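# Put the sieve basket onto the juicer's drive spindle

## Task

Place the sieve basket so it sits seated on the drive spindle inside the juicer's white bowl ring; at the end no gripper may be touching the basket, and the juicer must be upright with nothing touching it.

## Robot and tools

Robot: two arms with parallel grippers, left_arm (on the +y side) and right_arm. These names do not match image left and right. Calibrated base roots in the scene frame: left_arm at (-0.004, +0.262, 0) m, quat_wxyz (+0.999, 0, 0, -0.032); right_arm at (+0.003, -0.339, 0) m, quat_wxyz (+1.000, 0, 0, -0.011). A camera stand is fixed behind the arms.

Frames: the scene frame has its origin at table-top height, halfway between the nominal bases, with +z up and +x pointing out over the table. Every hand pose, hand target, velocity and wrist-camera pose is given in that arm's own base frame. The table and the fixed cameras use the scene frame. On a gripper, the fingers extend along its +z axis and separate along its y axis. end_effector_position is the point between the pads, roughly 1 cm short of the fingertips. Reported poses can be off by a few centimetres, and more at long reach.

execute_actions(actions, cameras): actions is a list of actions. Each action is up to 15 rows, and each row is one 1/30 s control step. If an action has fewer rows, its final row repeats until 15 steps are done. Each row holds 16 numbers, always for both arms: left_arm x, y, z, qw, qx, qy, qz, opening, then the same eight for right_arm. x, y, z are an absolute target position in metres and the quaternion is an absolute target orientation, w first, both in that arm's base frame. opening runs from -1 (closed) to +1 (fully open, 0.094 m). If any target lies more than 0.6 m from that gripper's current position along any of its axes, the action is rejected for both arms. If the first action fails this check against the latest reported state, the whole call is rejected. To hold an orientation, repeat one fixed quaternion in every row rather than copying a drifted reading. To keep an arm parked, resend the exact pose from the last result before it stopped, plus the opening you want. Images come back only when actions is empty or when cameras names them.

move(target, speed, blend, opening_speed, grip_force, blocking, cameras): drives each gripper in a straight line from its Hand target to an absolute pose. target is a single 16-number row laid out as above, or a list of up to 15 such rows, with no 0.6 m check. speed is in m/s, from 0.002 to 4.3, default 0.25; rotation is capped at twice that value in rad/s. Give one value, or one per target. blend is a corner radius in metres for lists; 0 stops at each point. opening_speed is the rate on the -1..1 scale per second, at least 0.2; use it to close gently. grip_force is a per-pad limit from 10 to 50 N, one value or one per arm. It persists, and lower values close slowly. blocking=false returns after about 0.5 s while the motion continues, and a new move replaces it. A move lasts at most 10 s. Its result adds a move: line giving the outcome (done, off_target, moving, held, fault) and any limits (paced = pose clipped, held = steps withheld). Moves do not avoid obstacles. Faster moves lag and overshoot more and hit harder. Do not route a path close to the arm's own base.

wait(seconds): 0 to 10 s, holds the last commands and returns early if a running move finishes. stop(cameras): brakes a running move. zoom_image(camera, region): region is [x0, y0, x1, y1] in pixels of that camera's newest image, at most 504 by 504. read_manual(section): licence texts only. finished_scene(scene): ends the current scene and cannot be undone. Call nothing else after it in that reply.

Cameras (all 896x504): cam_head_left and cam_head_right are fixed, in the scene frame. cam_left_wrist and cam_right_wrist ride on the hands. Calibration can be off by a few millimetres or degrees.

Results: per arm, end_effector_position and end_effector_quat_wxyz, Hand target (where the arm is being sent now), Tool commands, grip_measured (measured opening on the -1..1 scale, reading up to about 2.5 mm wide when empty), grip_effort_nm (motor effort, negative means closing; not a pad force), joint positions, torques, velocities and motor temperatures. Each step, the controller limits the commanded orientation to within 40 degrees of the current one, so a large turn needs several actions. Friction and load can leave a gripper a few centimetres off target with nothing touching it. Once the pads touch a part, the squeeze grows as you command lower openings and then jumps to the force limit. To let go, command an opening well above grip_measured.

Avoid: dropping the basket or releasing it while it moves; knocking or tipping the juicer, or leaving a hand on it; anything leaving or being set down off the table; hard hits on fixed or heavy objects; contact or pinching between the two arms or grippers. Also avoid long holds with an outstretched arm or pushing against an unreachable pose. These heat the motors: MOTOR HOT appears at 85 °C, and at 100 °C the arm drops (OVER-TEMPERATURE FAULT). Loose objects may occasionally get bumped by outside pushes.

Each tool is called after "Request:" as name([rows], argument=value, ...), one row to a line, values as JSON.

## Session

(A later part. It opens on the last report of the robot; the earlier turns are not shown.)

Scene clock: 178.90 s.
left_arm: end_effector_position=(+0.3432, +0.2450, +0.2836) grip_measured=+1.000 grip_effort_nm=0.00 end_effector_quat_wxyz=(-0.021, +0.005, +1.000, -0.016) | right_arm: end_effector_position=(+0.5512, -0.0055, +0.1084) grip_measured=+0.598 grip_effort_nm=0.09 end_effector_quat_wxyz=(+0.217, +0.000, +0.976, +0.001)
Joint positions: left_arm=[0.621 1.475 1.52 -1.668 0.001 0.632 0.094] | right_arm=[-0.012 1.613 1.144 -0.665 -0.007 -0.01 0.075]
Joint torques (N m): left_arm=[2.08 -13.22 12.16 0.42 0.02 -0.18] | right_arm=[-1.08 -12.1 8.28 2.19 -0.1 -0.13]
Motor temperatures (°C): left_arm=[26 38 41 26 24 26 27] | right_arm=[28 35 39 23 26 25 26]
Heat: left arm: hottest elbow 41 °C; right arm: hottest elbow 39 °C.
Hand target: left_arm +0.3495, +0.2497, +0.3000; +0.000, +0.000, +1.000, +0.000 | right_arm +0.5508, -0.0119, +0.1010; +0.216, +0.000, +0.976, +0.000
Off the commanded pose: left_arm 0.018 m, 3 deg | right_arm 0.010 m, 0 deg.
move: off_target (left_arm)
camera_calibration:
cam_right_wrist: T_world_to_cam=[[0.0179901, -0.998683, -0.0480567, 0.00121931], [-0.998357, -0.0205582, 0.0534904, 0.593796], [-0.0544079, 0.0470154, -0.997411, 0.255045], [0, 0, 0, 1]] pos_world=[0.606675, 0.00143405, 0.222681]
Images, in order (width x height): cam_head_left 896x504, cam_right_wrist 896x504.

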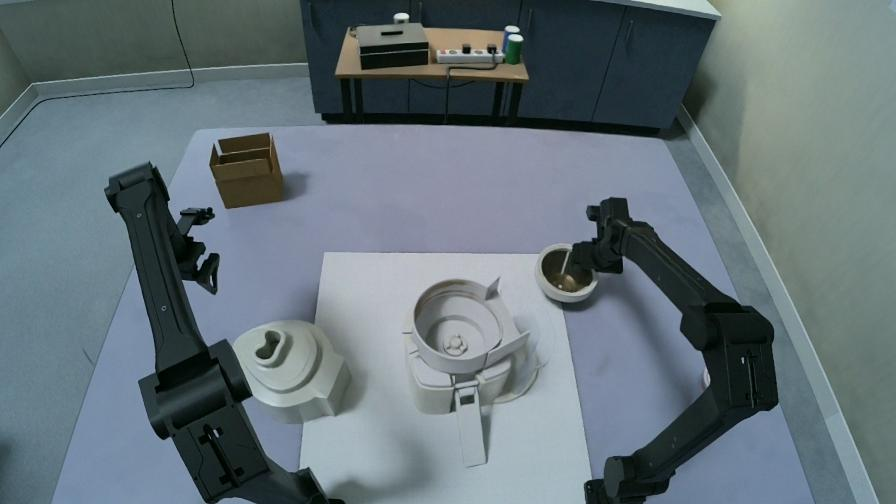

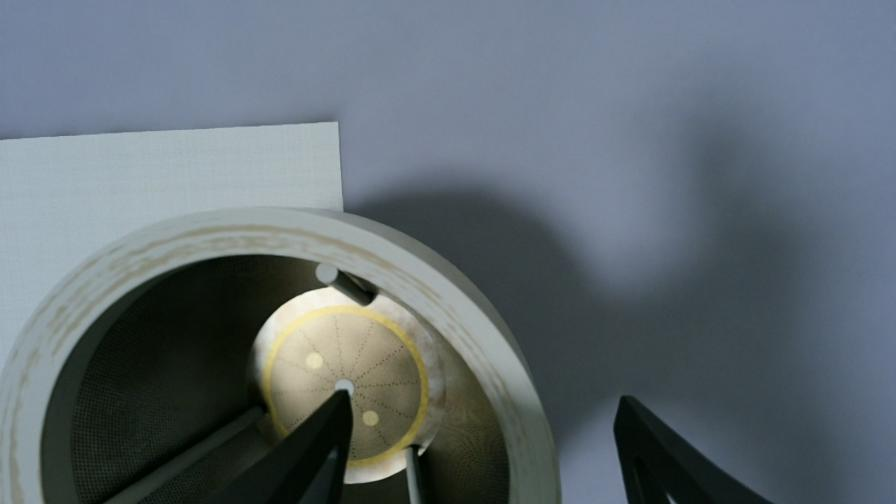

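Request:
move([
  [0.35,0.25,0.3,0,0,1,0,1,0.550,-0.019,0.082,0.2164,0,0.9763,0,0.6],
  [0.35,0.25,0.3,0,0,1,0,1,0.550,-0.017,0.086,0.2164,0,0.9763,0,-0.9],
], speed=[0.12,0.1], opening_speed=0.9, cameras=["cam_right_wrist","cam_head_left"])

Request:
zoom_image(camera="cam_head_left", region=[510, 200, 660, 320])

Scene clock: 187.03 s.
left_arm: end_effector_position=(+0.3432, +0.2450, +0.2836) grip_measured=+1.000 grip_effort_nm=0.00 end_effector_quat_wxyz=(-0.021, +0.005, +1.000, -0.016) | right_arm: end_effector_position=(+0.5507, -0.0123, +0.0924) grip_measured=-0.637 grip_effort_nm=-1.02 end_effector_quat_wxyz=(+0.219, +0.000, +0.976, +0.004)
Joint positions: left_arm=[0.621 1.475 1.52 -1.668 0.001 0.632 0.094] | right_arm=[-0.028 1.63 1.116 -0.615 -0.019 -0.023 0.017]
Joint torques (N m): left_arm=[1.14 -13.39 12.33 0.72 0.05 -0.16] | right_arm=[-1.2 -11.58 8.55 1.94 0.16 -0.11]
Heat: left arm: hottest elbow 42 °C; right arm: hottest elbow 39 °C.
Hand target: left_arm +0.3495, +0.2497, +0.3000; +0.000, +0.000, +1.000, +0.000 | right_arm +0.5499, -0.0170, +0.0861; +0.216, +0.000, +0.976, +0.000
Off the commanded pose: left_arm 0.018 m, 3 deg | right_arm 0.008 m, 1 deg.
move: off_target (left_arm)
camera_calibration:
cam_right_wrist: T_world_to_cam=[[0.0186839, -0.99841, -0.0531807, -0.00626478], [-0.998634, -0.0212316, 0.0477518, 0.59462], [-0.0488049, 0.0522158, -0.997443, 0.23643], [0, 0, 0, 1]] pos_world=[0.605463, -0.00597549, 0.207098]
Images, in order (width x height): cam_head_left 896x504, cam_right_wrist 896x504.

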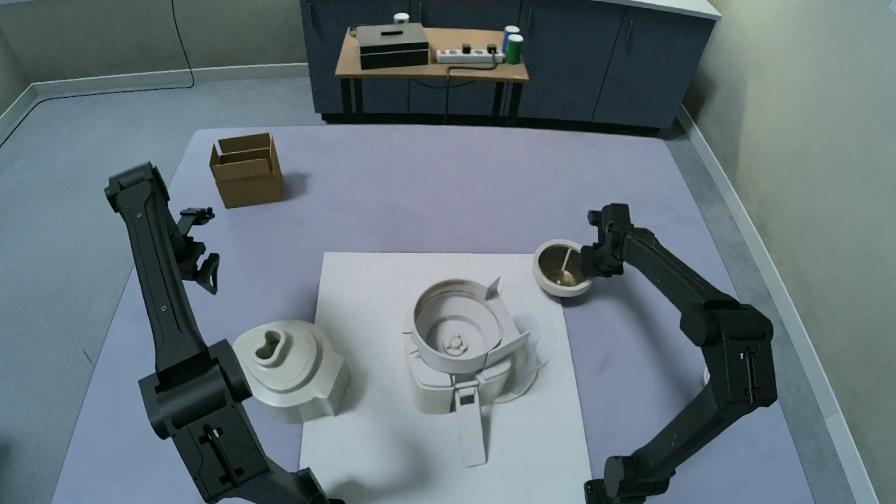

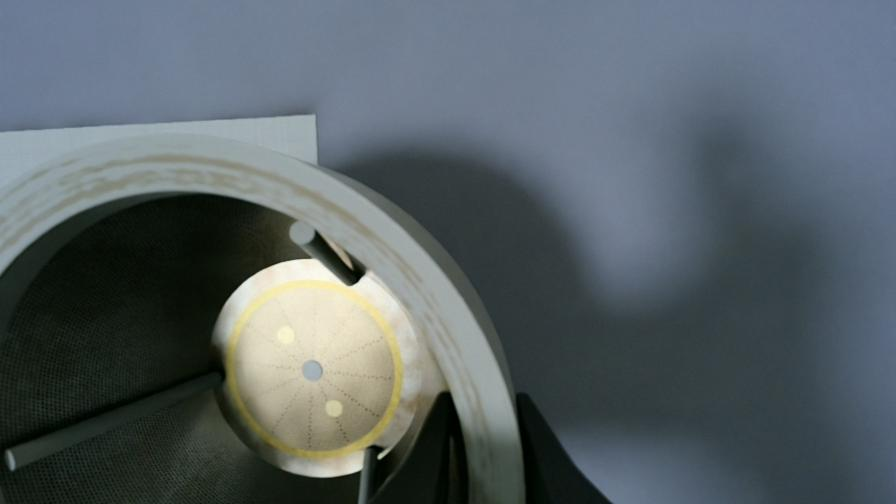

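Scaled by 3.360 from the camera's 896x504 image, which has a finer 1280x720 frame.

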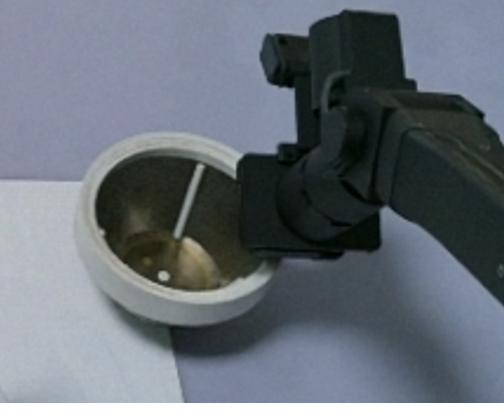

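Request:
move([
  [0.35,0.25,0.3,0,0,1,0,1,0.545,-0.01,0.43,0.2164,0,0.9763,0,-0.9],
  [0.35,0.25,0.3,0,0,1,0,1,0.40,0.20,0.44,0.2164,0,0.9763,0,-0.9],
], speed=[0.25,0.2], blend=0.03, cameras=["cam_right_wrist","cam_head_left","cam_head_right"])

Scene clock: 195.23 s.
left_arm: end_effector_position=(+0.3432, +0.2450, +0.2836) grip_measured=+1.000 grip_effort_nm=0.01 end_effector_quat_wxyz=(-0.021, +0.005, +1.000, -0.016) | right_arm: end_effector_position=(+0.4085, +0.2034, +0.4298) grip_measured=-0.640 grip_effort_nm=-1.03 end_effector_quat_wxyz=(+0.209, -0.007, +0.978, -0.005)
Joint positions: left_arm=[0.621 1.475 1.52 -1.668 0.001 0.632 0.094] | right_arm=[0.547 1.373 1.756 -1.592 0.221 0.491 0.017]
Joint torques (N m): left_arm=[2.67 -13.22 12.29 0.75 0.07 -0.18] | right_arm=[-0.15 -10.75 9.85 1.05 0.27 0.06]
Heat: left arm: hottest elbow 42 °C; right arm: hottest elbow 39 °C.
Hand target: left_arm +0.3495, +0.2497, +0.3000; +0.000, +0.000, +1.000, +0.000 | right_arm +0.4000, +0.2000, +0.4398; +0.216, +0.000, +0.976, +0.000
Off the commanded pose: left_arm 0.018 m, 3 deg | right_arm 0.014 m, 1 deg.
move: off_target (left_arm, right_arm)
camera_calibration:
cam_right_wrist: T_world_to_cam=[[0.0285462, -0.999073, -0.0322243, 0.216788], [-0.997123, -0.0307256, 0.0692957, 0.43314], [-0.0702215, 0.0301535, -0.997076, 0.56782], [0, 0, 0, 1]] pos_world=[0.465578, 0.212774, 0.543131]
Images, in order (width x height): cam_head_left 896x504, cam_head_right 896x504, cam_right_wrist 896x504.

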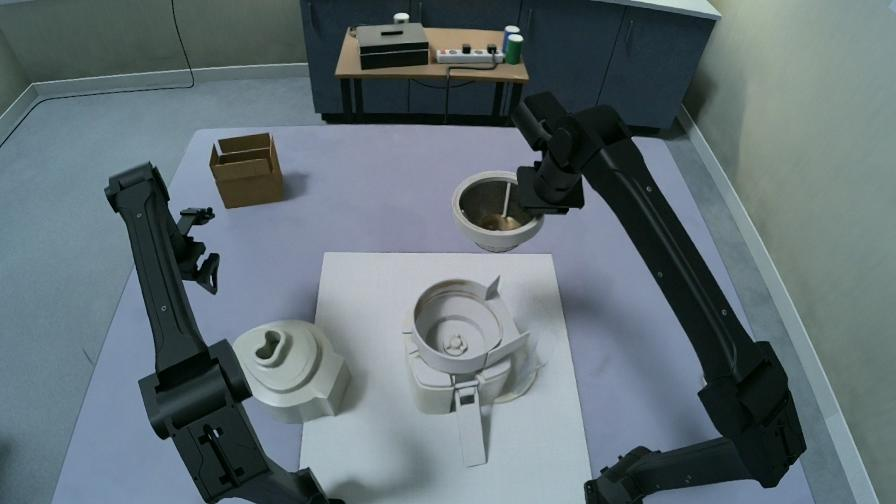

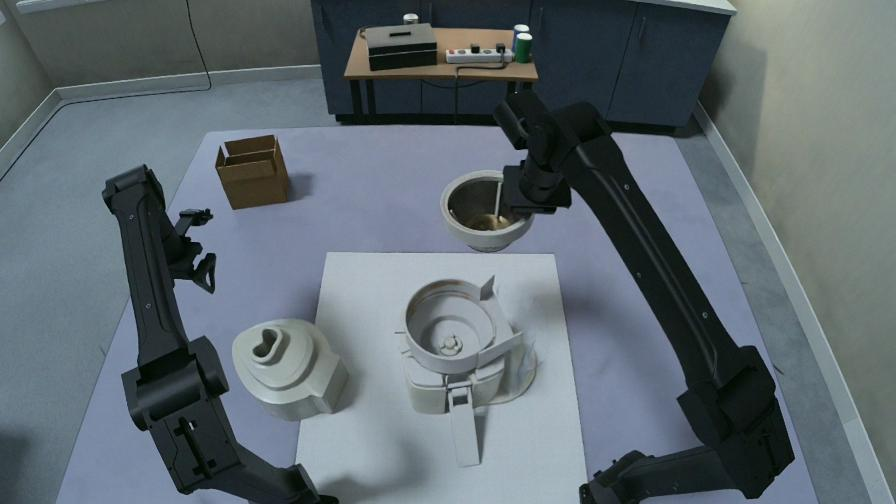

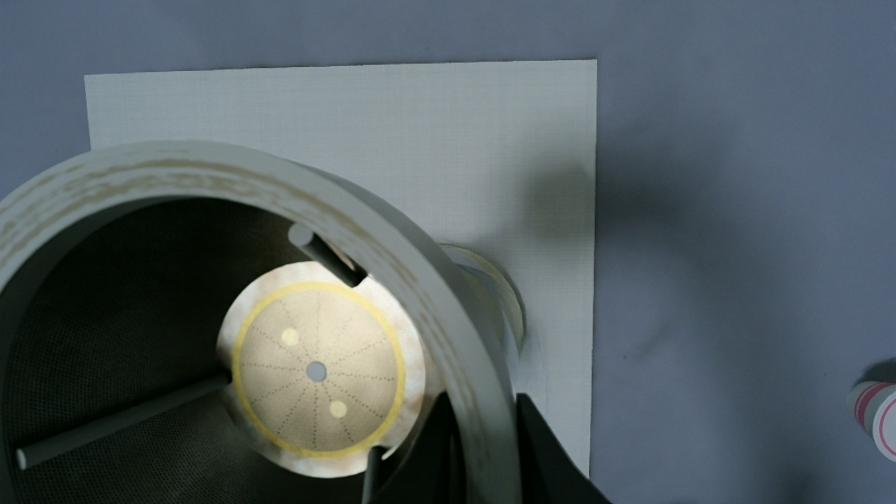

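Request:
zoom_image(camera="cam_head_left", region=[400, 160, 560, 390])

Request:
zoom_image(camera="cam_head_right", region=[390, 160, 550, 390])

Scaled by 2.191 from the camera's 896x504 image, which has a finer 1280x720 frame.

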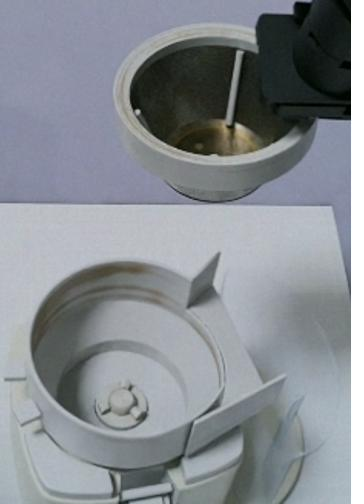

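Scaled by 2.191 from the camera's 896x504 image, which has a finer 1280x720 frame.

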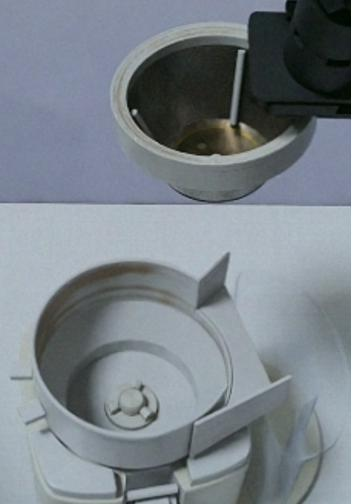

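Request:
move([
  [0.35,0.25,0.3,0,0,1,0,1,0.30,0.255,0.425,0.2164,0,0.9763,0,-0.9],
  [0.35,0.25,0.3,0,0,1,0,1,0.305,0.255,0.40,0.2164,0,0.9763,0,-0.9],
], speed=0.2, cameras=["cam_right_wrist","cam_head_left","cam_head_right","cam_left_wrist"])

Request:
zoom_image(camera="cam_head_left", region=[380, 200, 580, 420])

Scene clock: 224.97 s.
left_arm: end_effector_position=(+0.3432, +0.2450, +0.2836) grip_measured=+1.000 grip_effort_nm=0.00 end_effector_quat_wxyz=(-0.021, +0.005, +1.000, -0.016) | right_arm: end_effector_position=(+0.3050, +0.2561, +0.3919) grip_measured=-0.640 grip_effort_nm=-1.03 end_effector_quat_wxyz=(+0.203, -0.008, +0.979, -0.015)
Joint positions: left_arm=[0.621 1.475 1.52 -1.668 0.001 0.632 0.094] | right_arm=[0.837 1.25 1.547 -1.605 0.318 0.778 0.017]
Joint torques (N m): left_arm=[2.32 -13.74 12.31 0.5 0.02 -0.2] | right_arm=[-1.03 -9.41 9.51 2.04 0.32 0.03]
Heat: left arm: hottest elbow 42 °C; right arm: hottest elbow 39 °C.
Hand target: left_arm +0.3495, +0.2497, +0.3000; +0.000, +0.000, +1.000, +0.000 | right_arm +0.3049, +0.2549, +0.4000; +0.216, +0.000, +0.976, +0.000
Off the commanded pose: left_arm 0.018 m, 3 deg | right_arm 0.008 m, 3 deg.
move: off_target (left_arm, right_arm)
camera_calibration:
cam_left_wrist: T_world_to_cam=[[-0.00701437, -0.999067, 0.0426192, 0.239308], [-0.794312, 0.0314578, 0.606695, 0.12609], [-0.607469, -0.0295973, -0.793791, 0.558489], [0, 0, 0, 1]] pos_world=[0.441098, 0.251648, 0.356627]
cam_right_wrist: T_world_to_cam=[[0.0251908, -0.999594, -0.0133425, 0.26497], [-0.996313, -0.0261986, 0.0816998, 0.327967], [-0.0820161, 0.0112352, -0.996568, 0.529453], [0, 0, 0, 1]] pos_world=[0.363507, 0.267506, 0.504376]

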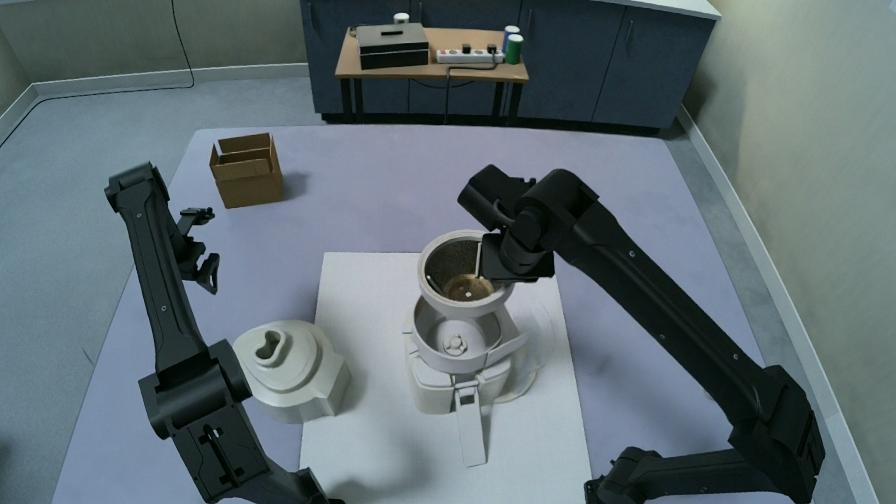

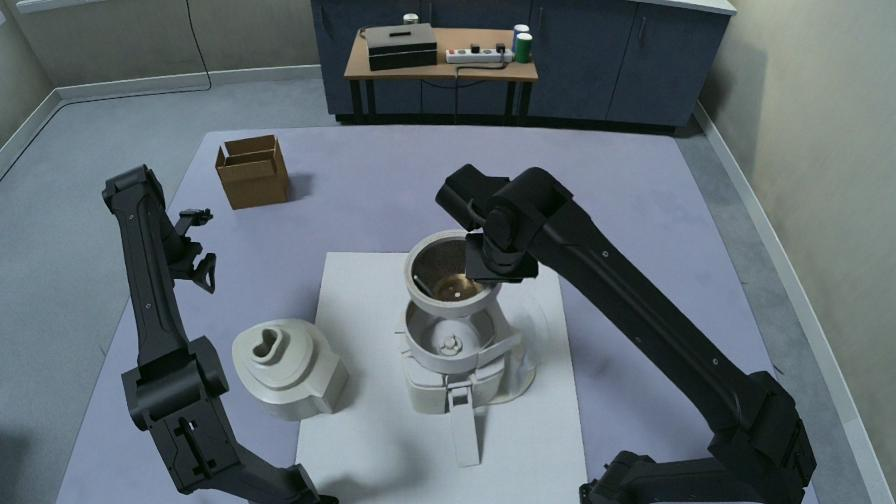

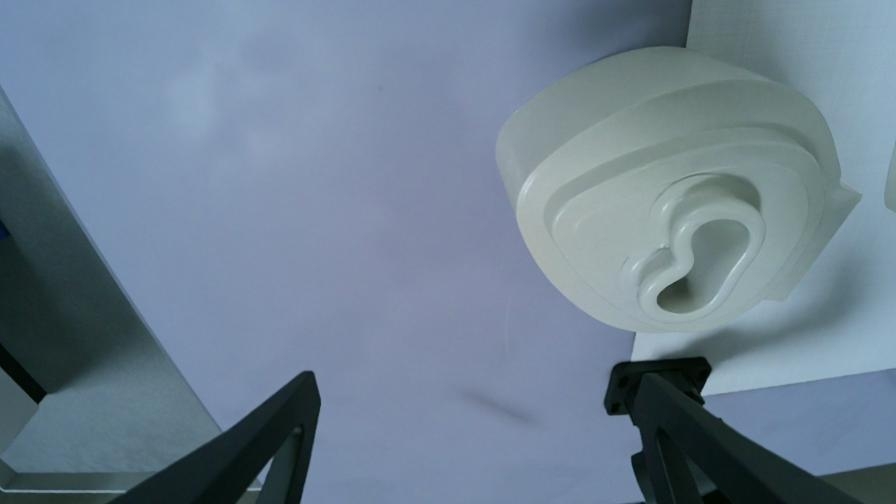

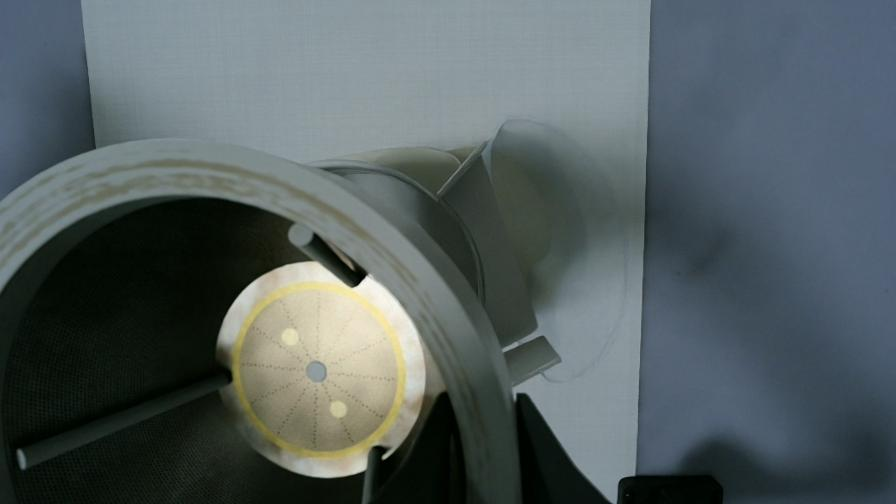

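Scaled by 2.291 from the camera's 896x504 image, which has a finer 1280x720 frame.

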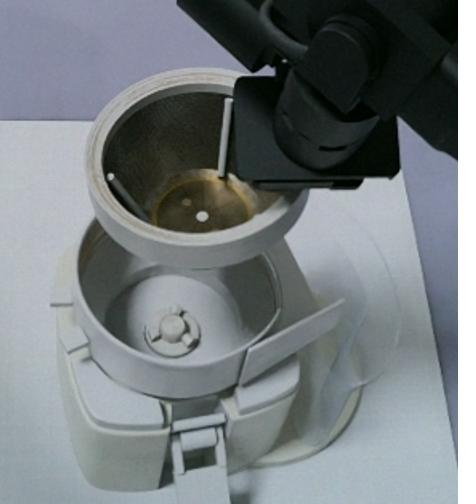

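Request:
move([
  [0.35,0.25,0.3,0,0,1,0,1,0.309,0.257,0.305,0.2164,0,0.9763,0,-0.9],
], speed=0.12, cameras=["cam_right_wrist","cam_head_left"])

Request:
zoom_image(camera="cam_head_left", region=[380, 230, 540, 400])

Scene clock: 252.80 s.
left_arm: end_effector_position=(+0.3432, +0.2450, +0.2836) grip_measured=+1.000 grip_effort_nm=0.00 end_effector_quat_wxyz=(-0.021, +0.005, +1.000, -0.016) | right_arm: end_effector_position=(+0.3072, +0.2586, +0.2970) grip_measured=-0.640 grip_effort_nm=-1.03 end_effector_quat_wxyz=(+0.203, -0.008, +0.979, -0.015)
Joint positions: left_arm=[0.621 1.475 1.52 -1.668 0.001 0.632 0.094] | right_arm=[0.837 1.216 1.265 -1.356 0.318 0.778 0.017]
Joint torques (N m): left_arm=[1.32 -13.8 12.3 0.5 0.03 -0.16] | right_arm=[-1.26 -8.94 9.72 2.37 0.25 -0.02]
Heat: left arm: hottest elbow 43 °C; right arm: hottest elbow 40 °C.
Hand target: left_arm +0.3495, +0.2497, +0.3000; +0.000, +0.000, +1.000, +0.000 | right_arm +0.3089, +0.2570, +0.3050; +0.216, +0.000, +0.976, +0.000
Off the commanded pose: left_arm 0.018 m, 3 deg | right_arm 0.008 m, 2 deg.
move: off_target (left_arm)
camera_calibration:
cam_right_wrist: T_world_to_cam=[[0.0252339, -0.999582, -0.0141309, 0.266348], [-0.996369, -0.0262976, 0.0809826, 0.338323], [-0.0813204, 0.0120361, -0.996615, 0.434484], [0, 0, 0, 1]] pos_world=[0.365706, 0.269904, 0.409379]
Images, in order (width x height): cam_head_left 896x504, cam_right_wrist 896x504.

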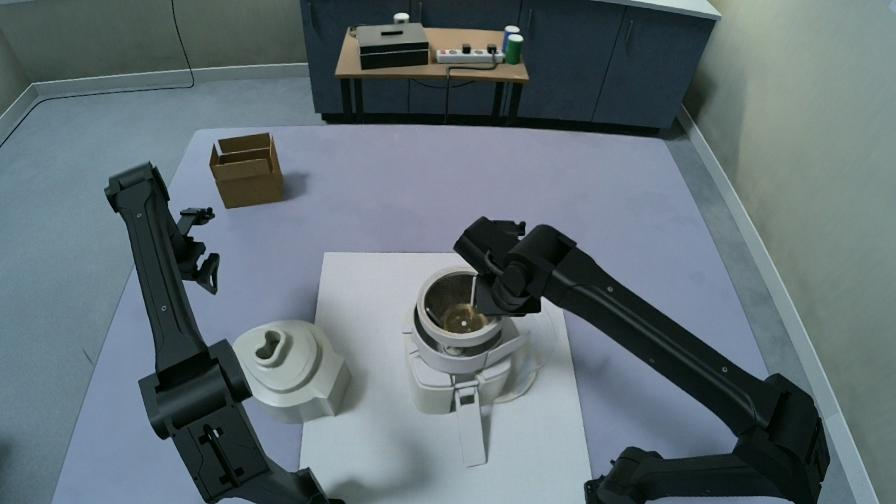

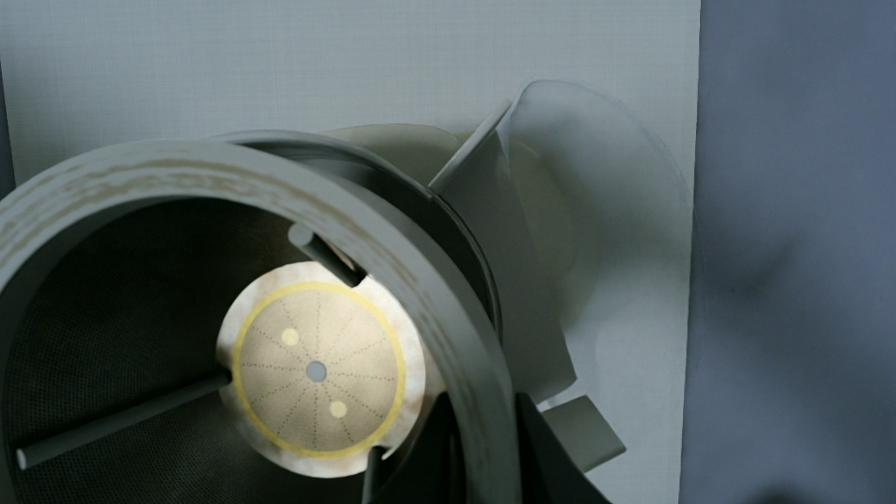

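Scaled by 2.965 from the camera's 896x504 image, which has a finer 1280x720 frame.

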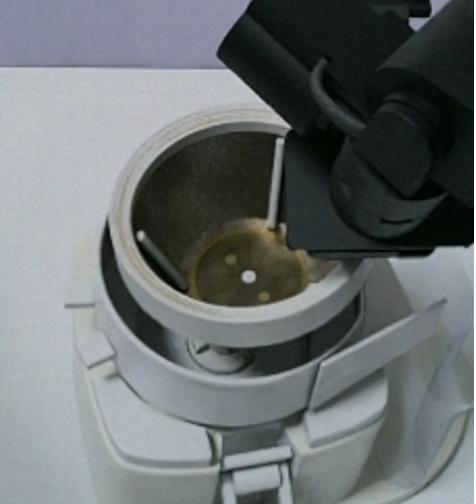

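Request:
move([
  [0.35,0.25,0.3,0,0,1,0,1,0.313,0.256,0.278,0.2164,0,0.9763,0,-0.9],
], speed=0.08, cameras=["cam_right_wrist","cam_head_left","cam_head_right"])

Request:
zoom_image(camera="cam_head_left", region=[390, 250, 530, 400])

Request:
zoom_image(camera="cam_right_wrist", region=[150, 60, 650, 504])

Scene clock: 265.10 s.
left_arm: end_effector_position=(+0.3432, +0.2450, +0.2836) grip_measured=+1.000 grip_effort_nm=0.01 end_effector_quat_wxyz=(-0.021, +0.005, +1.000, -0.016) | right_arm: end_effector_position=(+0.3091, +0.2583, +0.2716) grip_measured=-0.640 grip_effort_nm=-1.03 end_effector_quat_wxyz=(+0.205, -0.005, +0.979, -0.012)
Joint positions: left_arm=[0.621 1.475 1.52 -1.668 0.001 0.632 0.094] | right_arm=[0.832 1.214 1.196 -1.281 0.317 0.778 0.017]
Joint torques (N m): left_arm=[2.2 -13.68 12.31 0.58 0.06 -0.19] | right_arm=[-1.55 -8.88 9.74 2.07 0.23 -0.12]
Heat: left arm: hottest elbow 43 °C; right arm: hottest elbow 39 °C.
Hand target: left_arm +0.3495, +0.2497, +0.3000; +0.000, +0.000, +1.000, +0.000 | right_arm +0.3129, +0.2560, +0.2780; +0.216, +0.000, +0.976, +0.000
Off the commanded pose: left_arm 0.018 m, 3 deg | right_arm 0.008 m, 2 deg.
move: off_target (left_arm)
camera_calibration:
cam_right_wrist: T_world_to_cam=[[0.021156, -0.999568, -0.0204175, 0.268651], [-0.996774, -0.0226695, 0.076988, 0.342528], [-0.0774176, 0.0187229, -0.996823, 0.406474], [0, 0, 0, 1]] pos_world=[0.367208, 0.268689, 0.384297]
Images, in order (width x height): cam_head_left 896x504, cam_head_right 896x504, cam_right_wrist 896x504.

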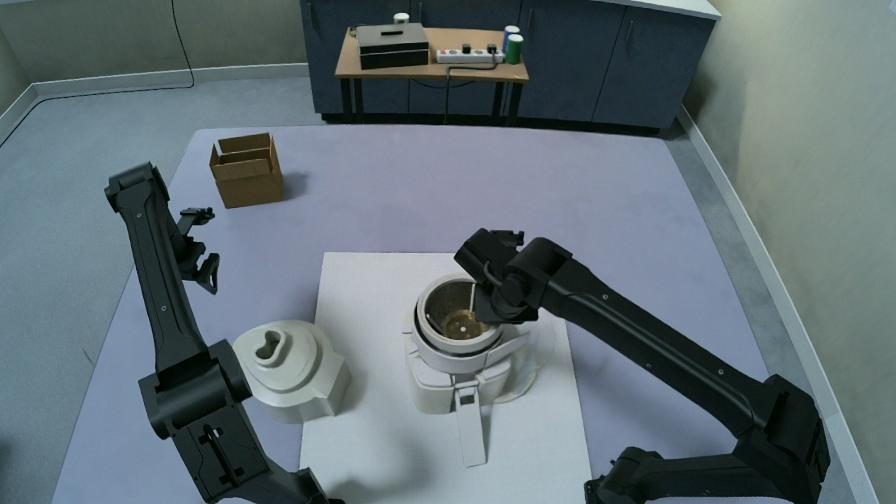

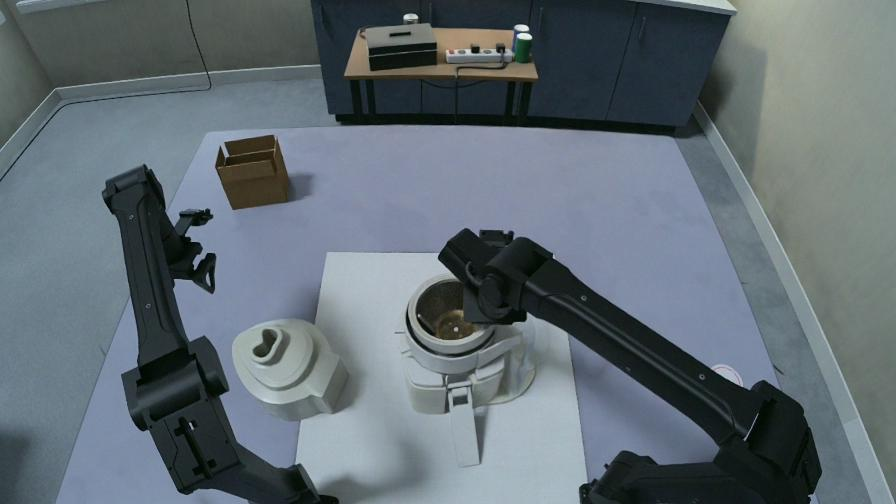

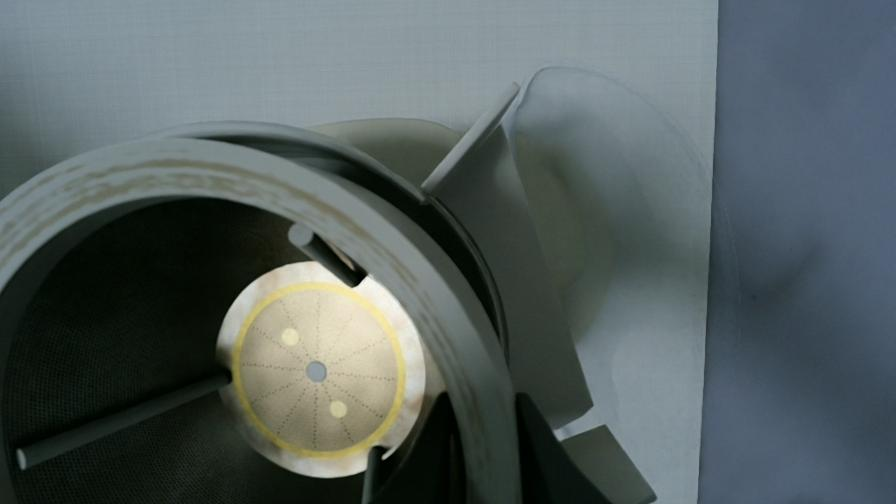

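Scaled by 3.360 from the camera's 896x504 image, which has a finer 1280x720 frame.

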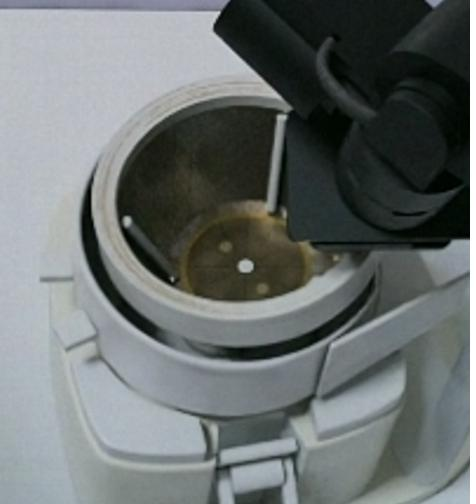

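Scaled by 1.008 from the camera's 896x504 image, which has a finer 1280x720 frame.

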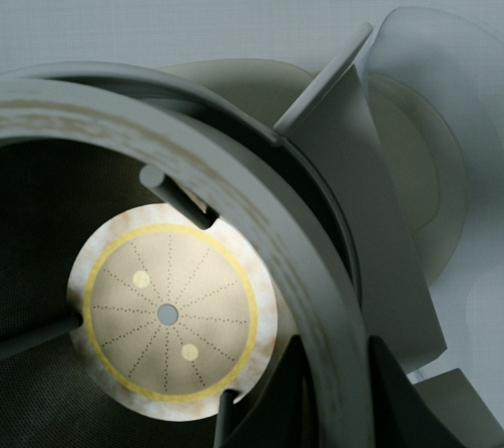

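Request:
move([
  [0.35,0.25,0.3,0,0,1,0,1,0.315,0.2565,0.258,0.2164,0,0.9763,0,-0.9],
], speed=0.06, cameras=["cam_right_wrist","cam_head_left","cam_head_right"])

Request:
zoom_image(camera="cam_head_left", region=[390, 250, 530, 400])

Request:
zoom_image(camera="cam_head_right", region=[380, 250, 520, 400])

Scene clock: 278.37 s.
left_arm: end_effector_position=(+0.3432, +0.2450, +0.2836) grip_measured=+1.000 grip_effort_nm=0.01 end_effector_quat_wxyz=(-0.021, +0.005, +1.000, -0.016) | right_arm: end_effector_position=(+0.3104, +0.2582, +0.2539) grip_measured=-0.640 grip_effort_nm=-1.03 end_effector_quat_wxyz=(+0.207, -0.004, +0.978, -0.010)
Joint positions: left_arm=[0.621 1.475 1.52 -1.668 0.001 0.632 0.094] | right_arm=[0.829 1.214 1.148 -1.227 0.316 0.776 0.017]
Joint torques (N m): left_arm=[2.14 -13.1 12.3 0.66 0.05 -0.21] | right_arm=[-1.9 -8.23 9.63 2.06 0.21 -0.14]
Heat: left arm: hottest elbow 43 °C; right arm: hottest elbow 38 °C.
Hand target: left_arm +0.3495, +0.2497, +0.3000; +0.000, +0.000, +1.000, +0.000 | right_arm +0.3150, +0.2564, +0.2581; +0.216, +0.000, +0.976, +0.000
Off the commanded pose: left_arm 0.018 m, 3 deg | right_arm 0.006 m, 2 deg.
move: off_target (left_arm)
camera_calibration:
cam_right_wrist: T_world_to_cam=[[0.0208773, -0.999467, -0.0251097, 0.26937], [-0.997105, -0.0226515, 0.0725815, 0.346368], [-0.0731116, 0.0235217, -0.997046, 0.38653], [0, 0, 0, 1]] pos_world=[0.368001, 0.26798, 0.367012]
Images, in order (width x height): cam_head_left 896x504, cam_head_right 896x504, cam_right_wrist 896x504.

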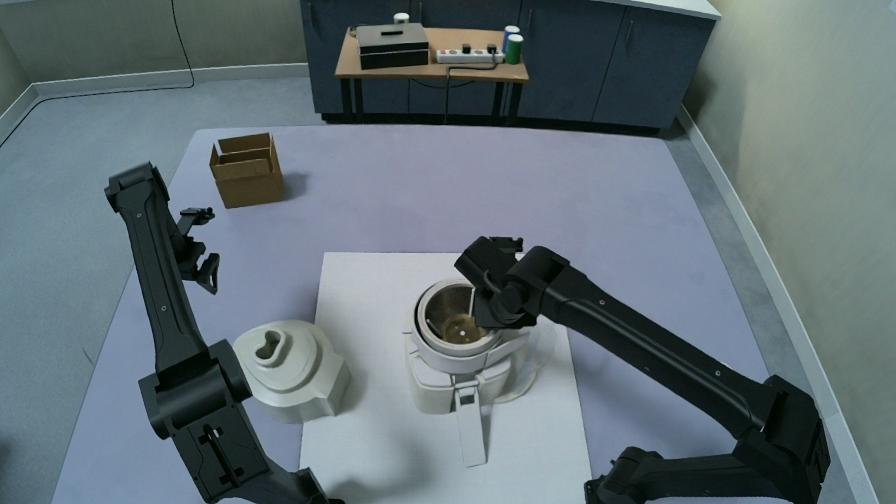

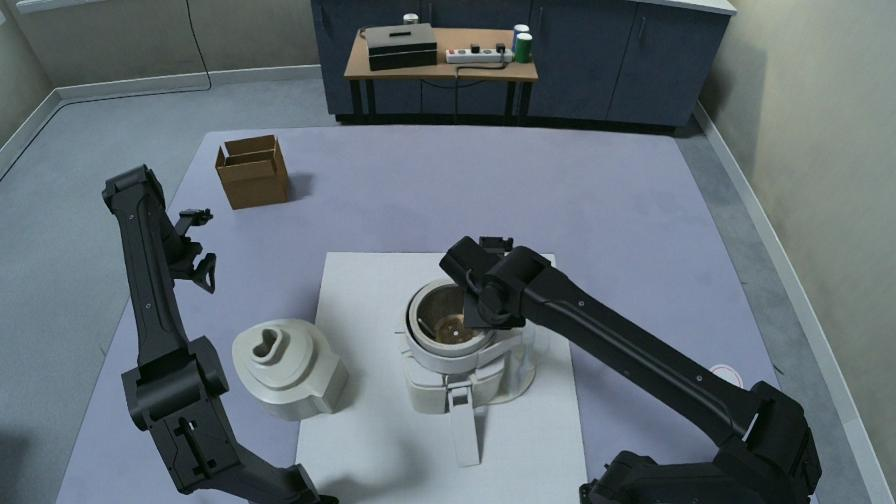

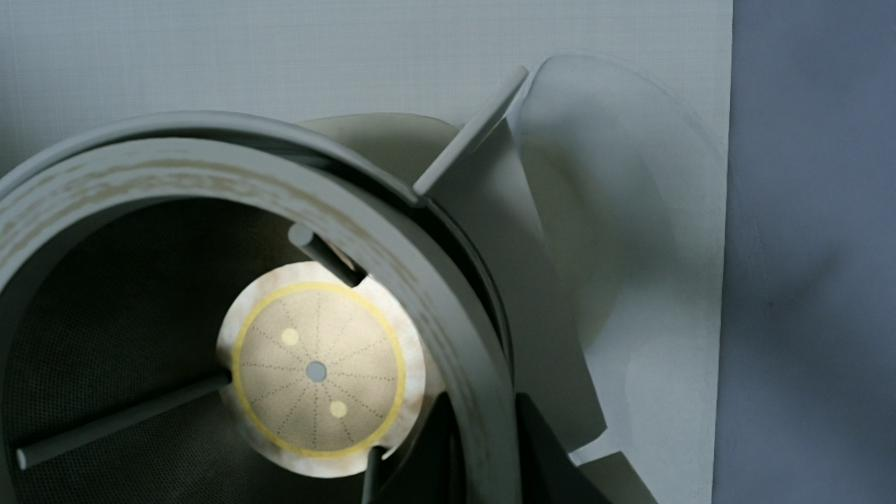

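Scaled by 3.360 from the camera's 896x504 image, which has a finer 1280x720 frame.

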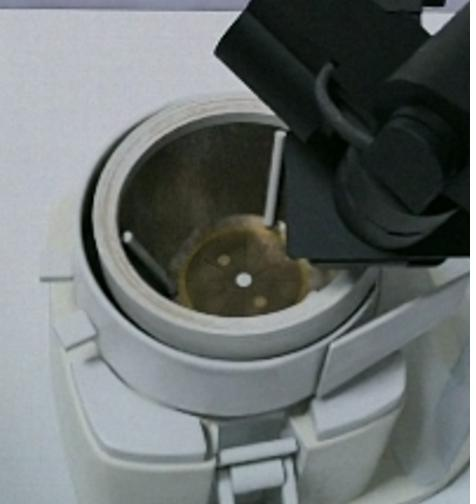

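Scaled by 3.360 from the camera's 896x504 image, which has a finer 1280x720 frame.

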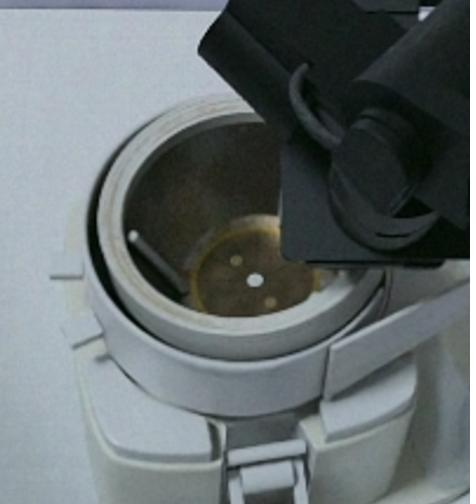

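Request:
move([
  [0.35,0.25,0.3,0,0,1,0,1,0.315,0.2595,0.253,0.2164,0,0.9763,0,-0.9],
  [0.35,0.25,0.3,0,0,1,0,1,0.316,0.26,0.232,0.2164,0,0.9763,0,-0.9],
], speed=0.05, cameras=["cam_right_wrist","cam_head_left"])

Request:
zoom_image(camera="cam_head_left", region=[390, 250, 530, 400])

Scene clock: 286.03 s.
left_arm: end_effector_position=(+0.3432, +0.2450, +0.2836) grip_measured=+1.000 grip_effort_nm=0.00 end_effector_quat_wxyz=(-0.021, +0.005, +1.000, -0.016) | right_arm: end_effector_position=(+0.3115, +0.2593, +0.2321) grip_measured=-0.640 grip_effort_nm=-1.03 end_effector_quat_wxyz=(+0.211, -0.004, +0.978, -0.006)
Joint positions: left_arm=[0.621 1.475 1.52 -1.668 0.001 0.632 0.094] | right_arm=[0.829 1.218 1.092 -1.157 0.316 0.776 0.017]
Joint torques (N m): left_arm=[0.97 -12.98 12.22 0.58 0.06 -0.16] | right_arm=[-0.97 -7.3 9.69 2.13 0.26 -0.08]
Heat: left arm: hottest elbow 44 °C; right arm: hottest elbow 39 °C.
Hand target: left_arm +0.3495, +0.2497, +0.3000; +0.000, +0.000, +1.000, +0.000 | right_arm +0.3160, +0.2599, +0.2320; +0.216, +0.000, +0.976, +0.000
Off the commanded pose: left_arm 0.018 m, 3 deg | right_arm 0.005 m, 1 deg.
move: off_target (left_arm)
camera_calibration:
cam_right_wrist: T_world_to_cam=[[0.0210336, -0.999257, -0.032286, 0.27148], [-0.997564, -0.0231244, 0.065812, 0.350849], [-0.0665097, 0.0308231, -0.99731, 0.360931], [0, 0, 0, 1]] pos_world=[0.368289, 0.268267, 0.345634]
Images, in order (width x height): cam_head_left 896x504, cam_right_wrist 896x504.

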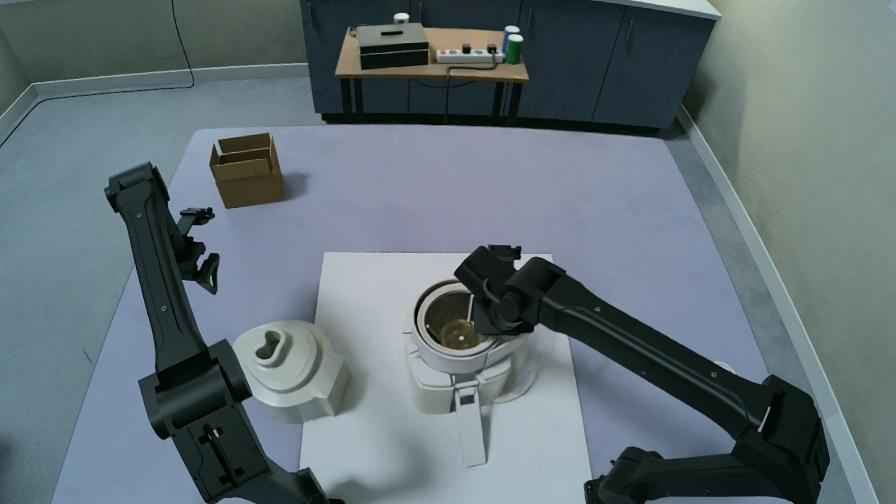

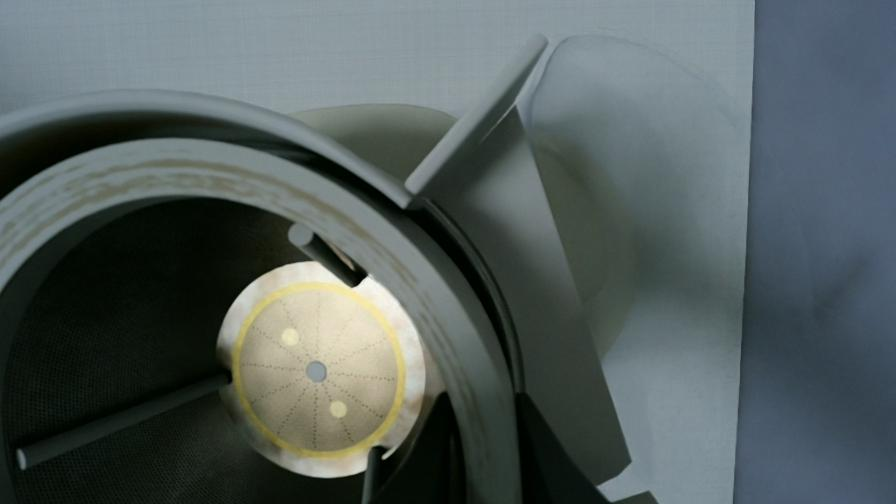

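Scaled by 3.360 from the camera's 896x504 image, which has a finer 1280x720 frame.

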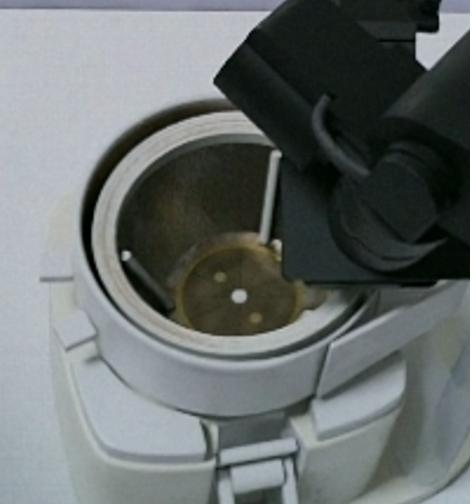

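Request:
move([
  [0.35,0.25,0.3,0,0,1,0,1,0.315,0.263,0.230,0.2164,0,0.9763,0,-0.9],
  [0.35,0.25,0.3,0,0,1,0,1,0.315,0.263,0.215,0.2164,0,0.9763,0,-0.9],
], speed=0.05, cameras=["cam_right_wrist","cam_head_left"])

Request:
zoom_image(camera="cam_head_left", region=[390, 250, 530, 400])

Scene clock: 294.43 s.
left_arm: end_effector_position=(+0.3432, +0.2450, +0.2836) grip_measured=+1.000 grip_effort_nm=0.01 end_effector_quat_wxyz=(-0.021, +0.005, +1.000, -0.016) | right_arm: end_effector_position=(+0.3149, +0.2636, +0.2262) grip_measured=-0.640 grip_effort_nm=-1.03 end_effector_quat_wxyz=(+0.218, -0.002, +0.976, +0.003)
Joint positions: left_arm=[0.621 1.475 1.52 -1.668 0.001 0.632 0.094] | right_arm=[0.829 1.22 1.075 -1.113 0.314 0.776 0.017]
Joint torques (N m): left_arm=[1.67 -12.51 12.26 0.7 0.04 -0.11] | right_arm=[-0.62 -6.48 8.17 2.28 0.4 -0.04]
Heat: left arm: hottest elbow 44 °C; right arm: hottest elbow 39 °C.
Hand target: left_arm +0.3495, +0.2497, +0.3000; +0.000, +0.000, +1.000, +0.000 | right_arm +0.3148, +0.2628, +0.2151; +0.216, +0.000, +0.976, +0.000
Off the commanded pose: left_arm 0.018 m, 3 deg | right_arm 0.011 m, 0 deg.
move: off_target (left_arm, right_arm)
camera_calibration:
cam_right_wrist: T_world_to_cam=[[0.022347, -0.998441, -0.0511474, 0.279166], [-0.998402, -0.0249441, 0.0507148, 0.358937], [-0.0519115, 0.0499323, -0.997403, 0.345513], [0, 0, 0, 1]] pos_world=[0.37006, 0.270432, 0.34069]
Images, in order (width x height): cam_head_left 896x504, cam_right_wrist 896x504.

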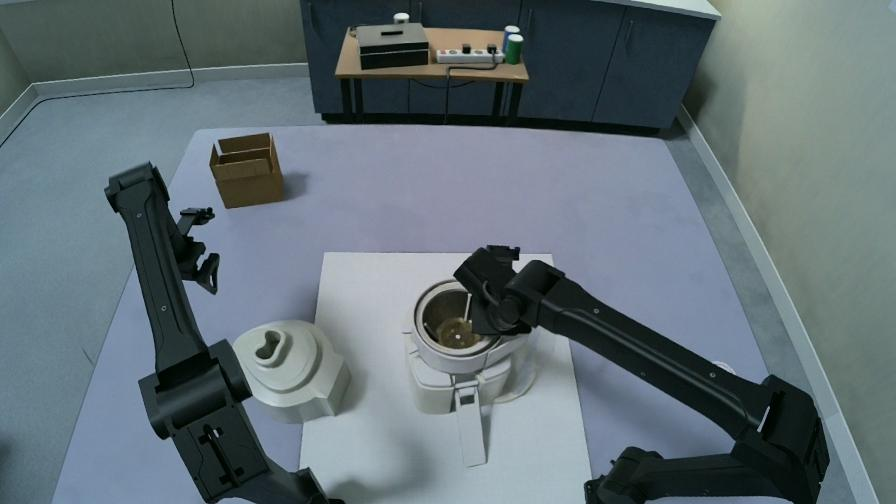

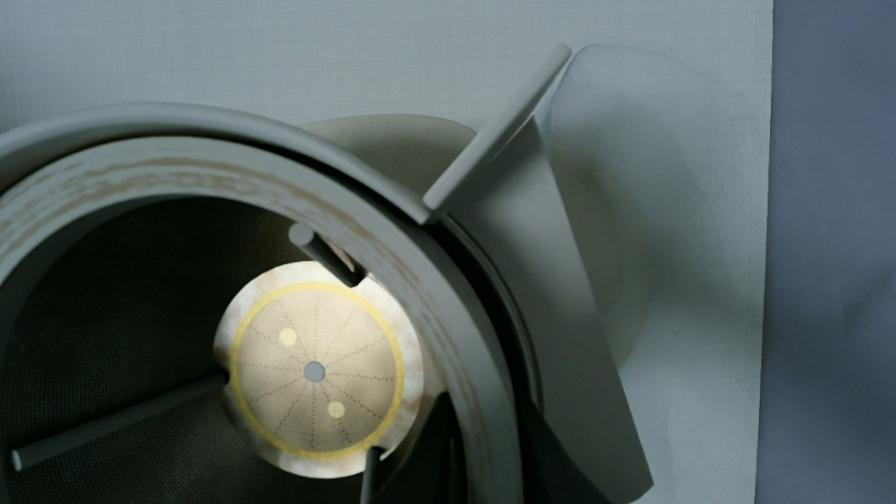

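Scaled by 3.360 from the camera's 896x504 image, which has a finer 1280x720 frame.

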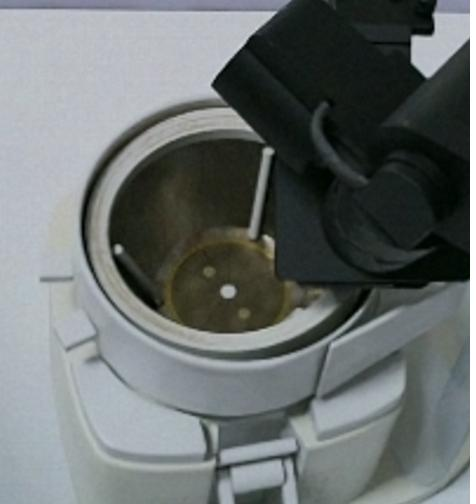

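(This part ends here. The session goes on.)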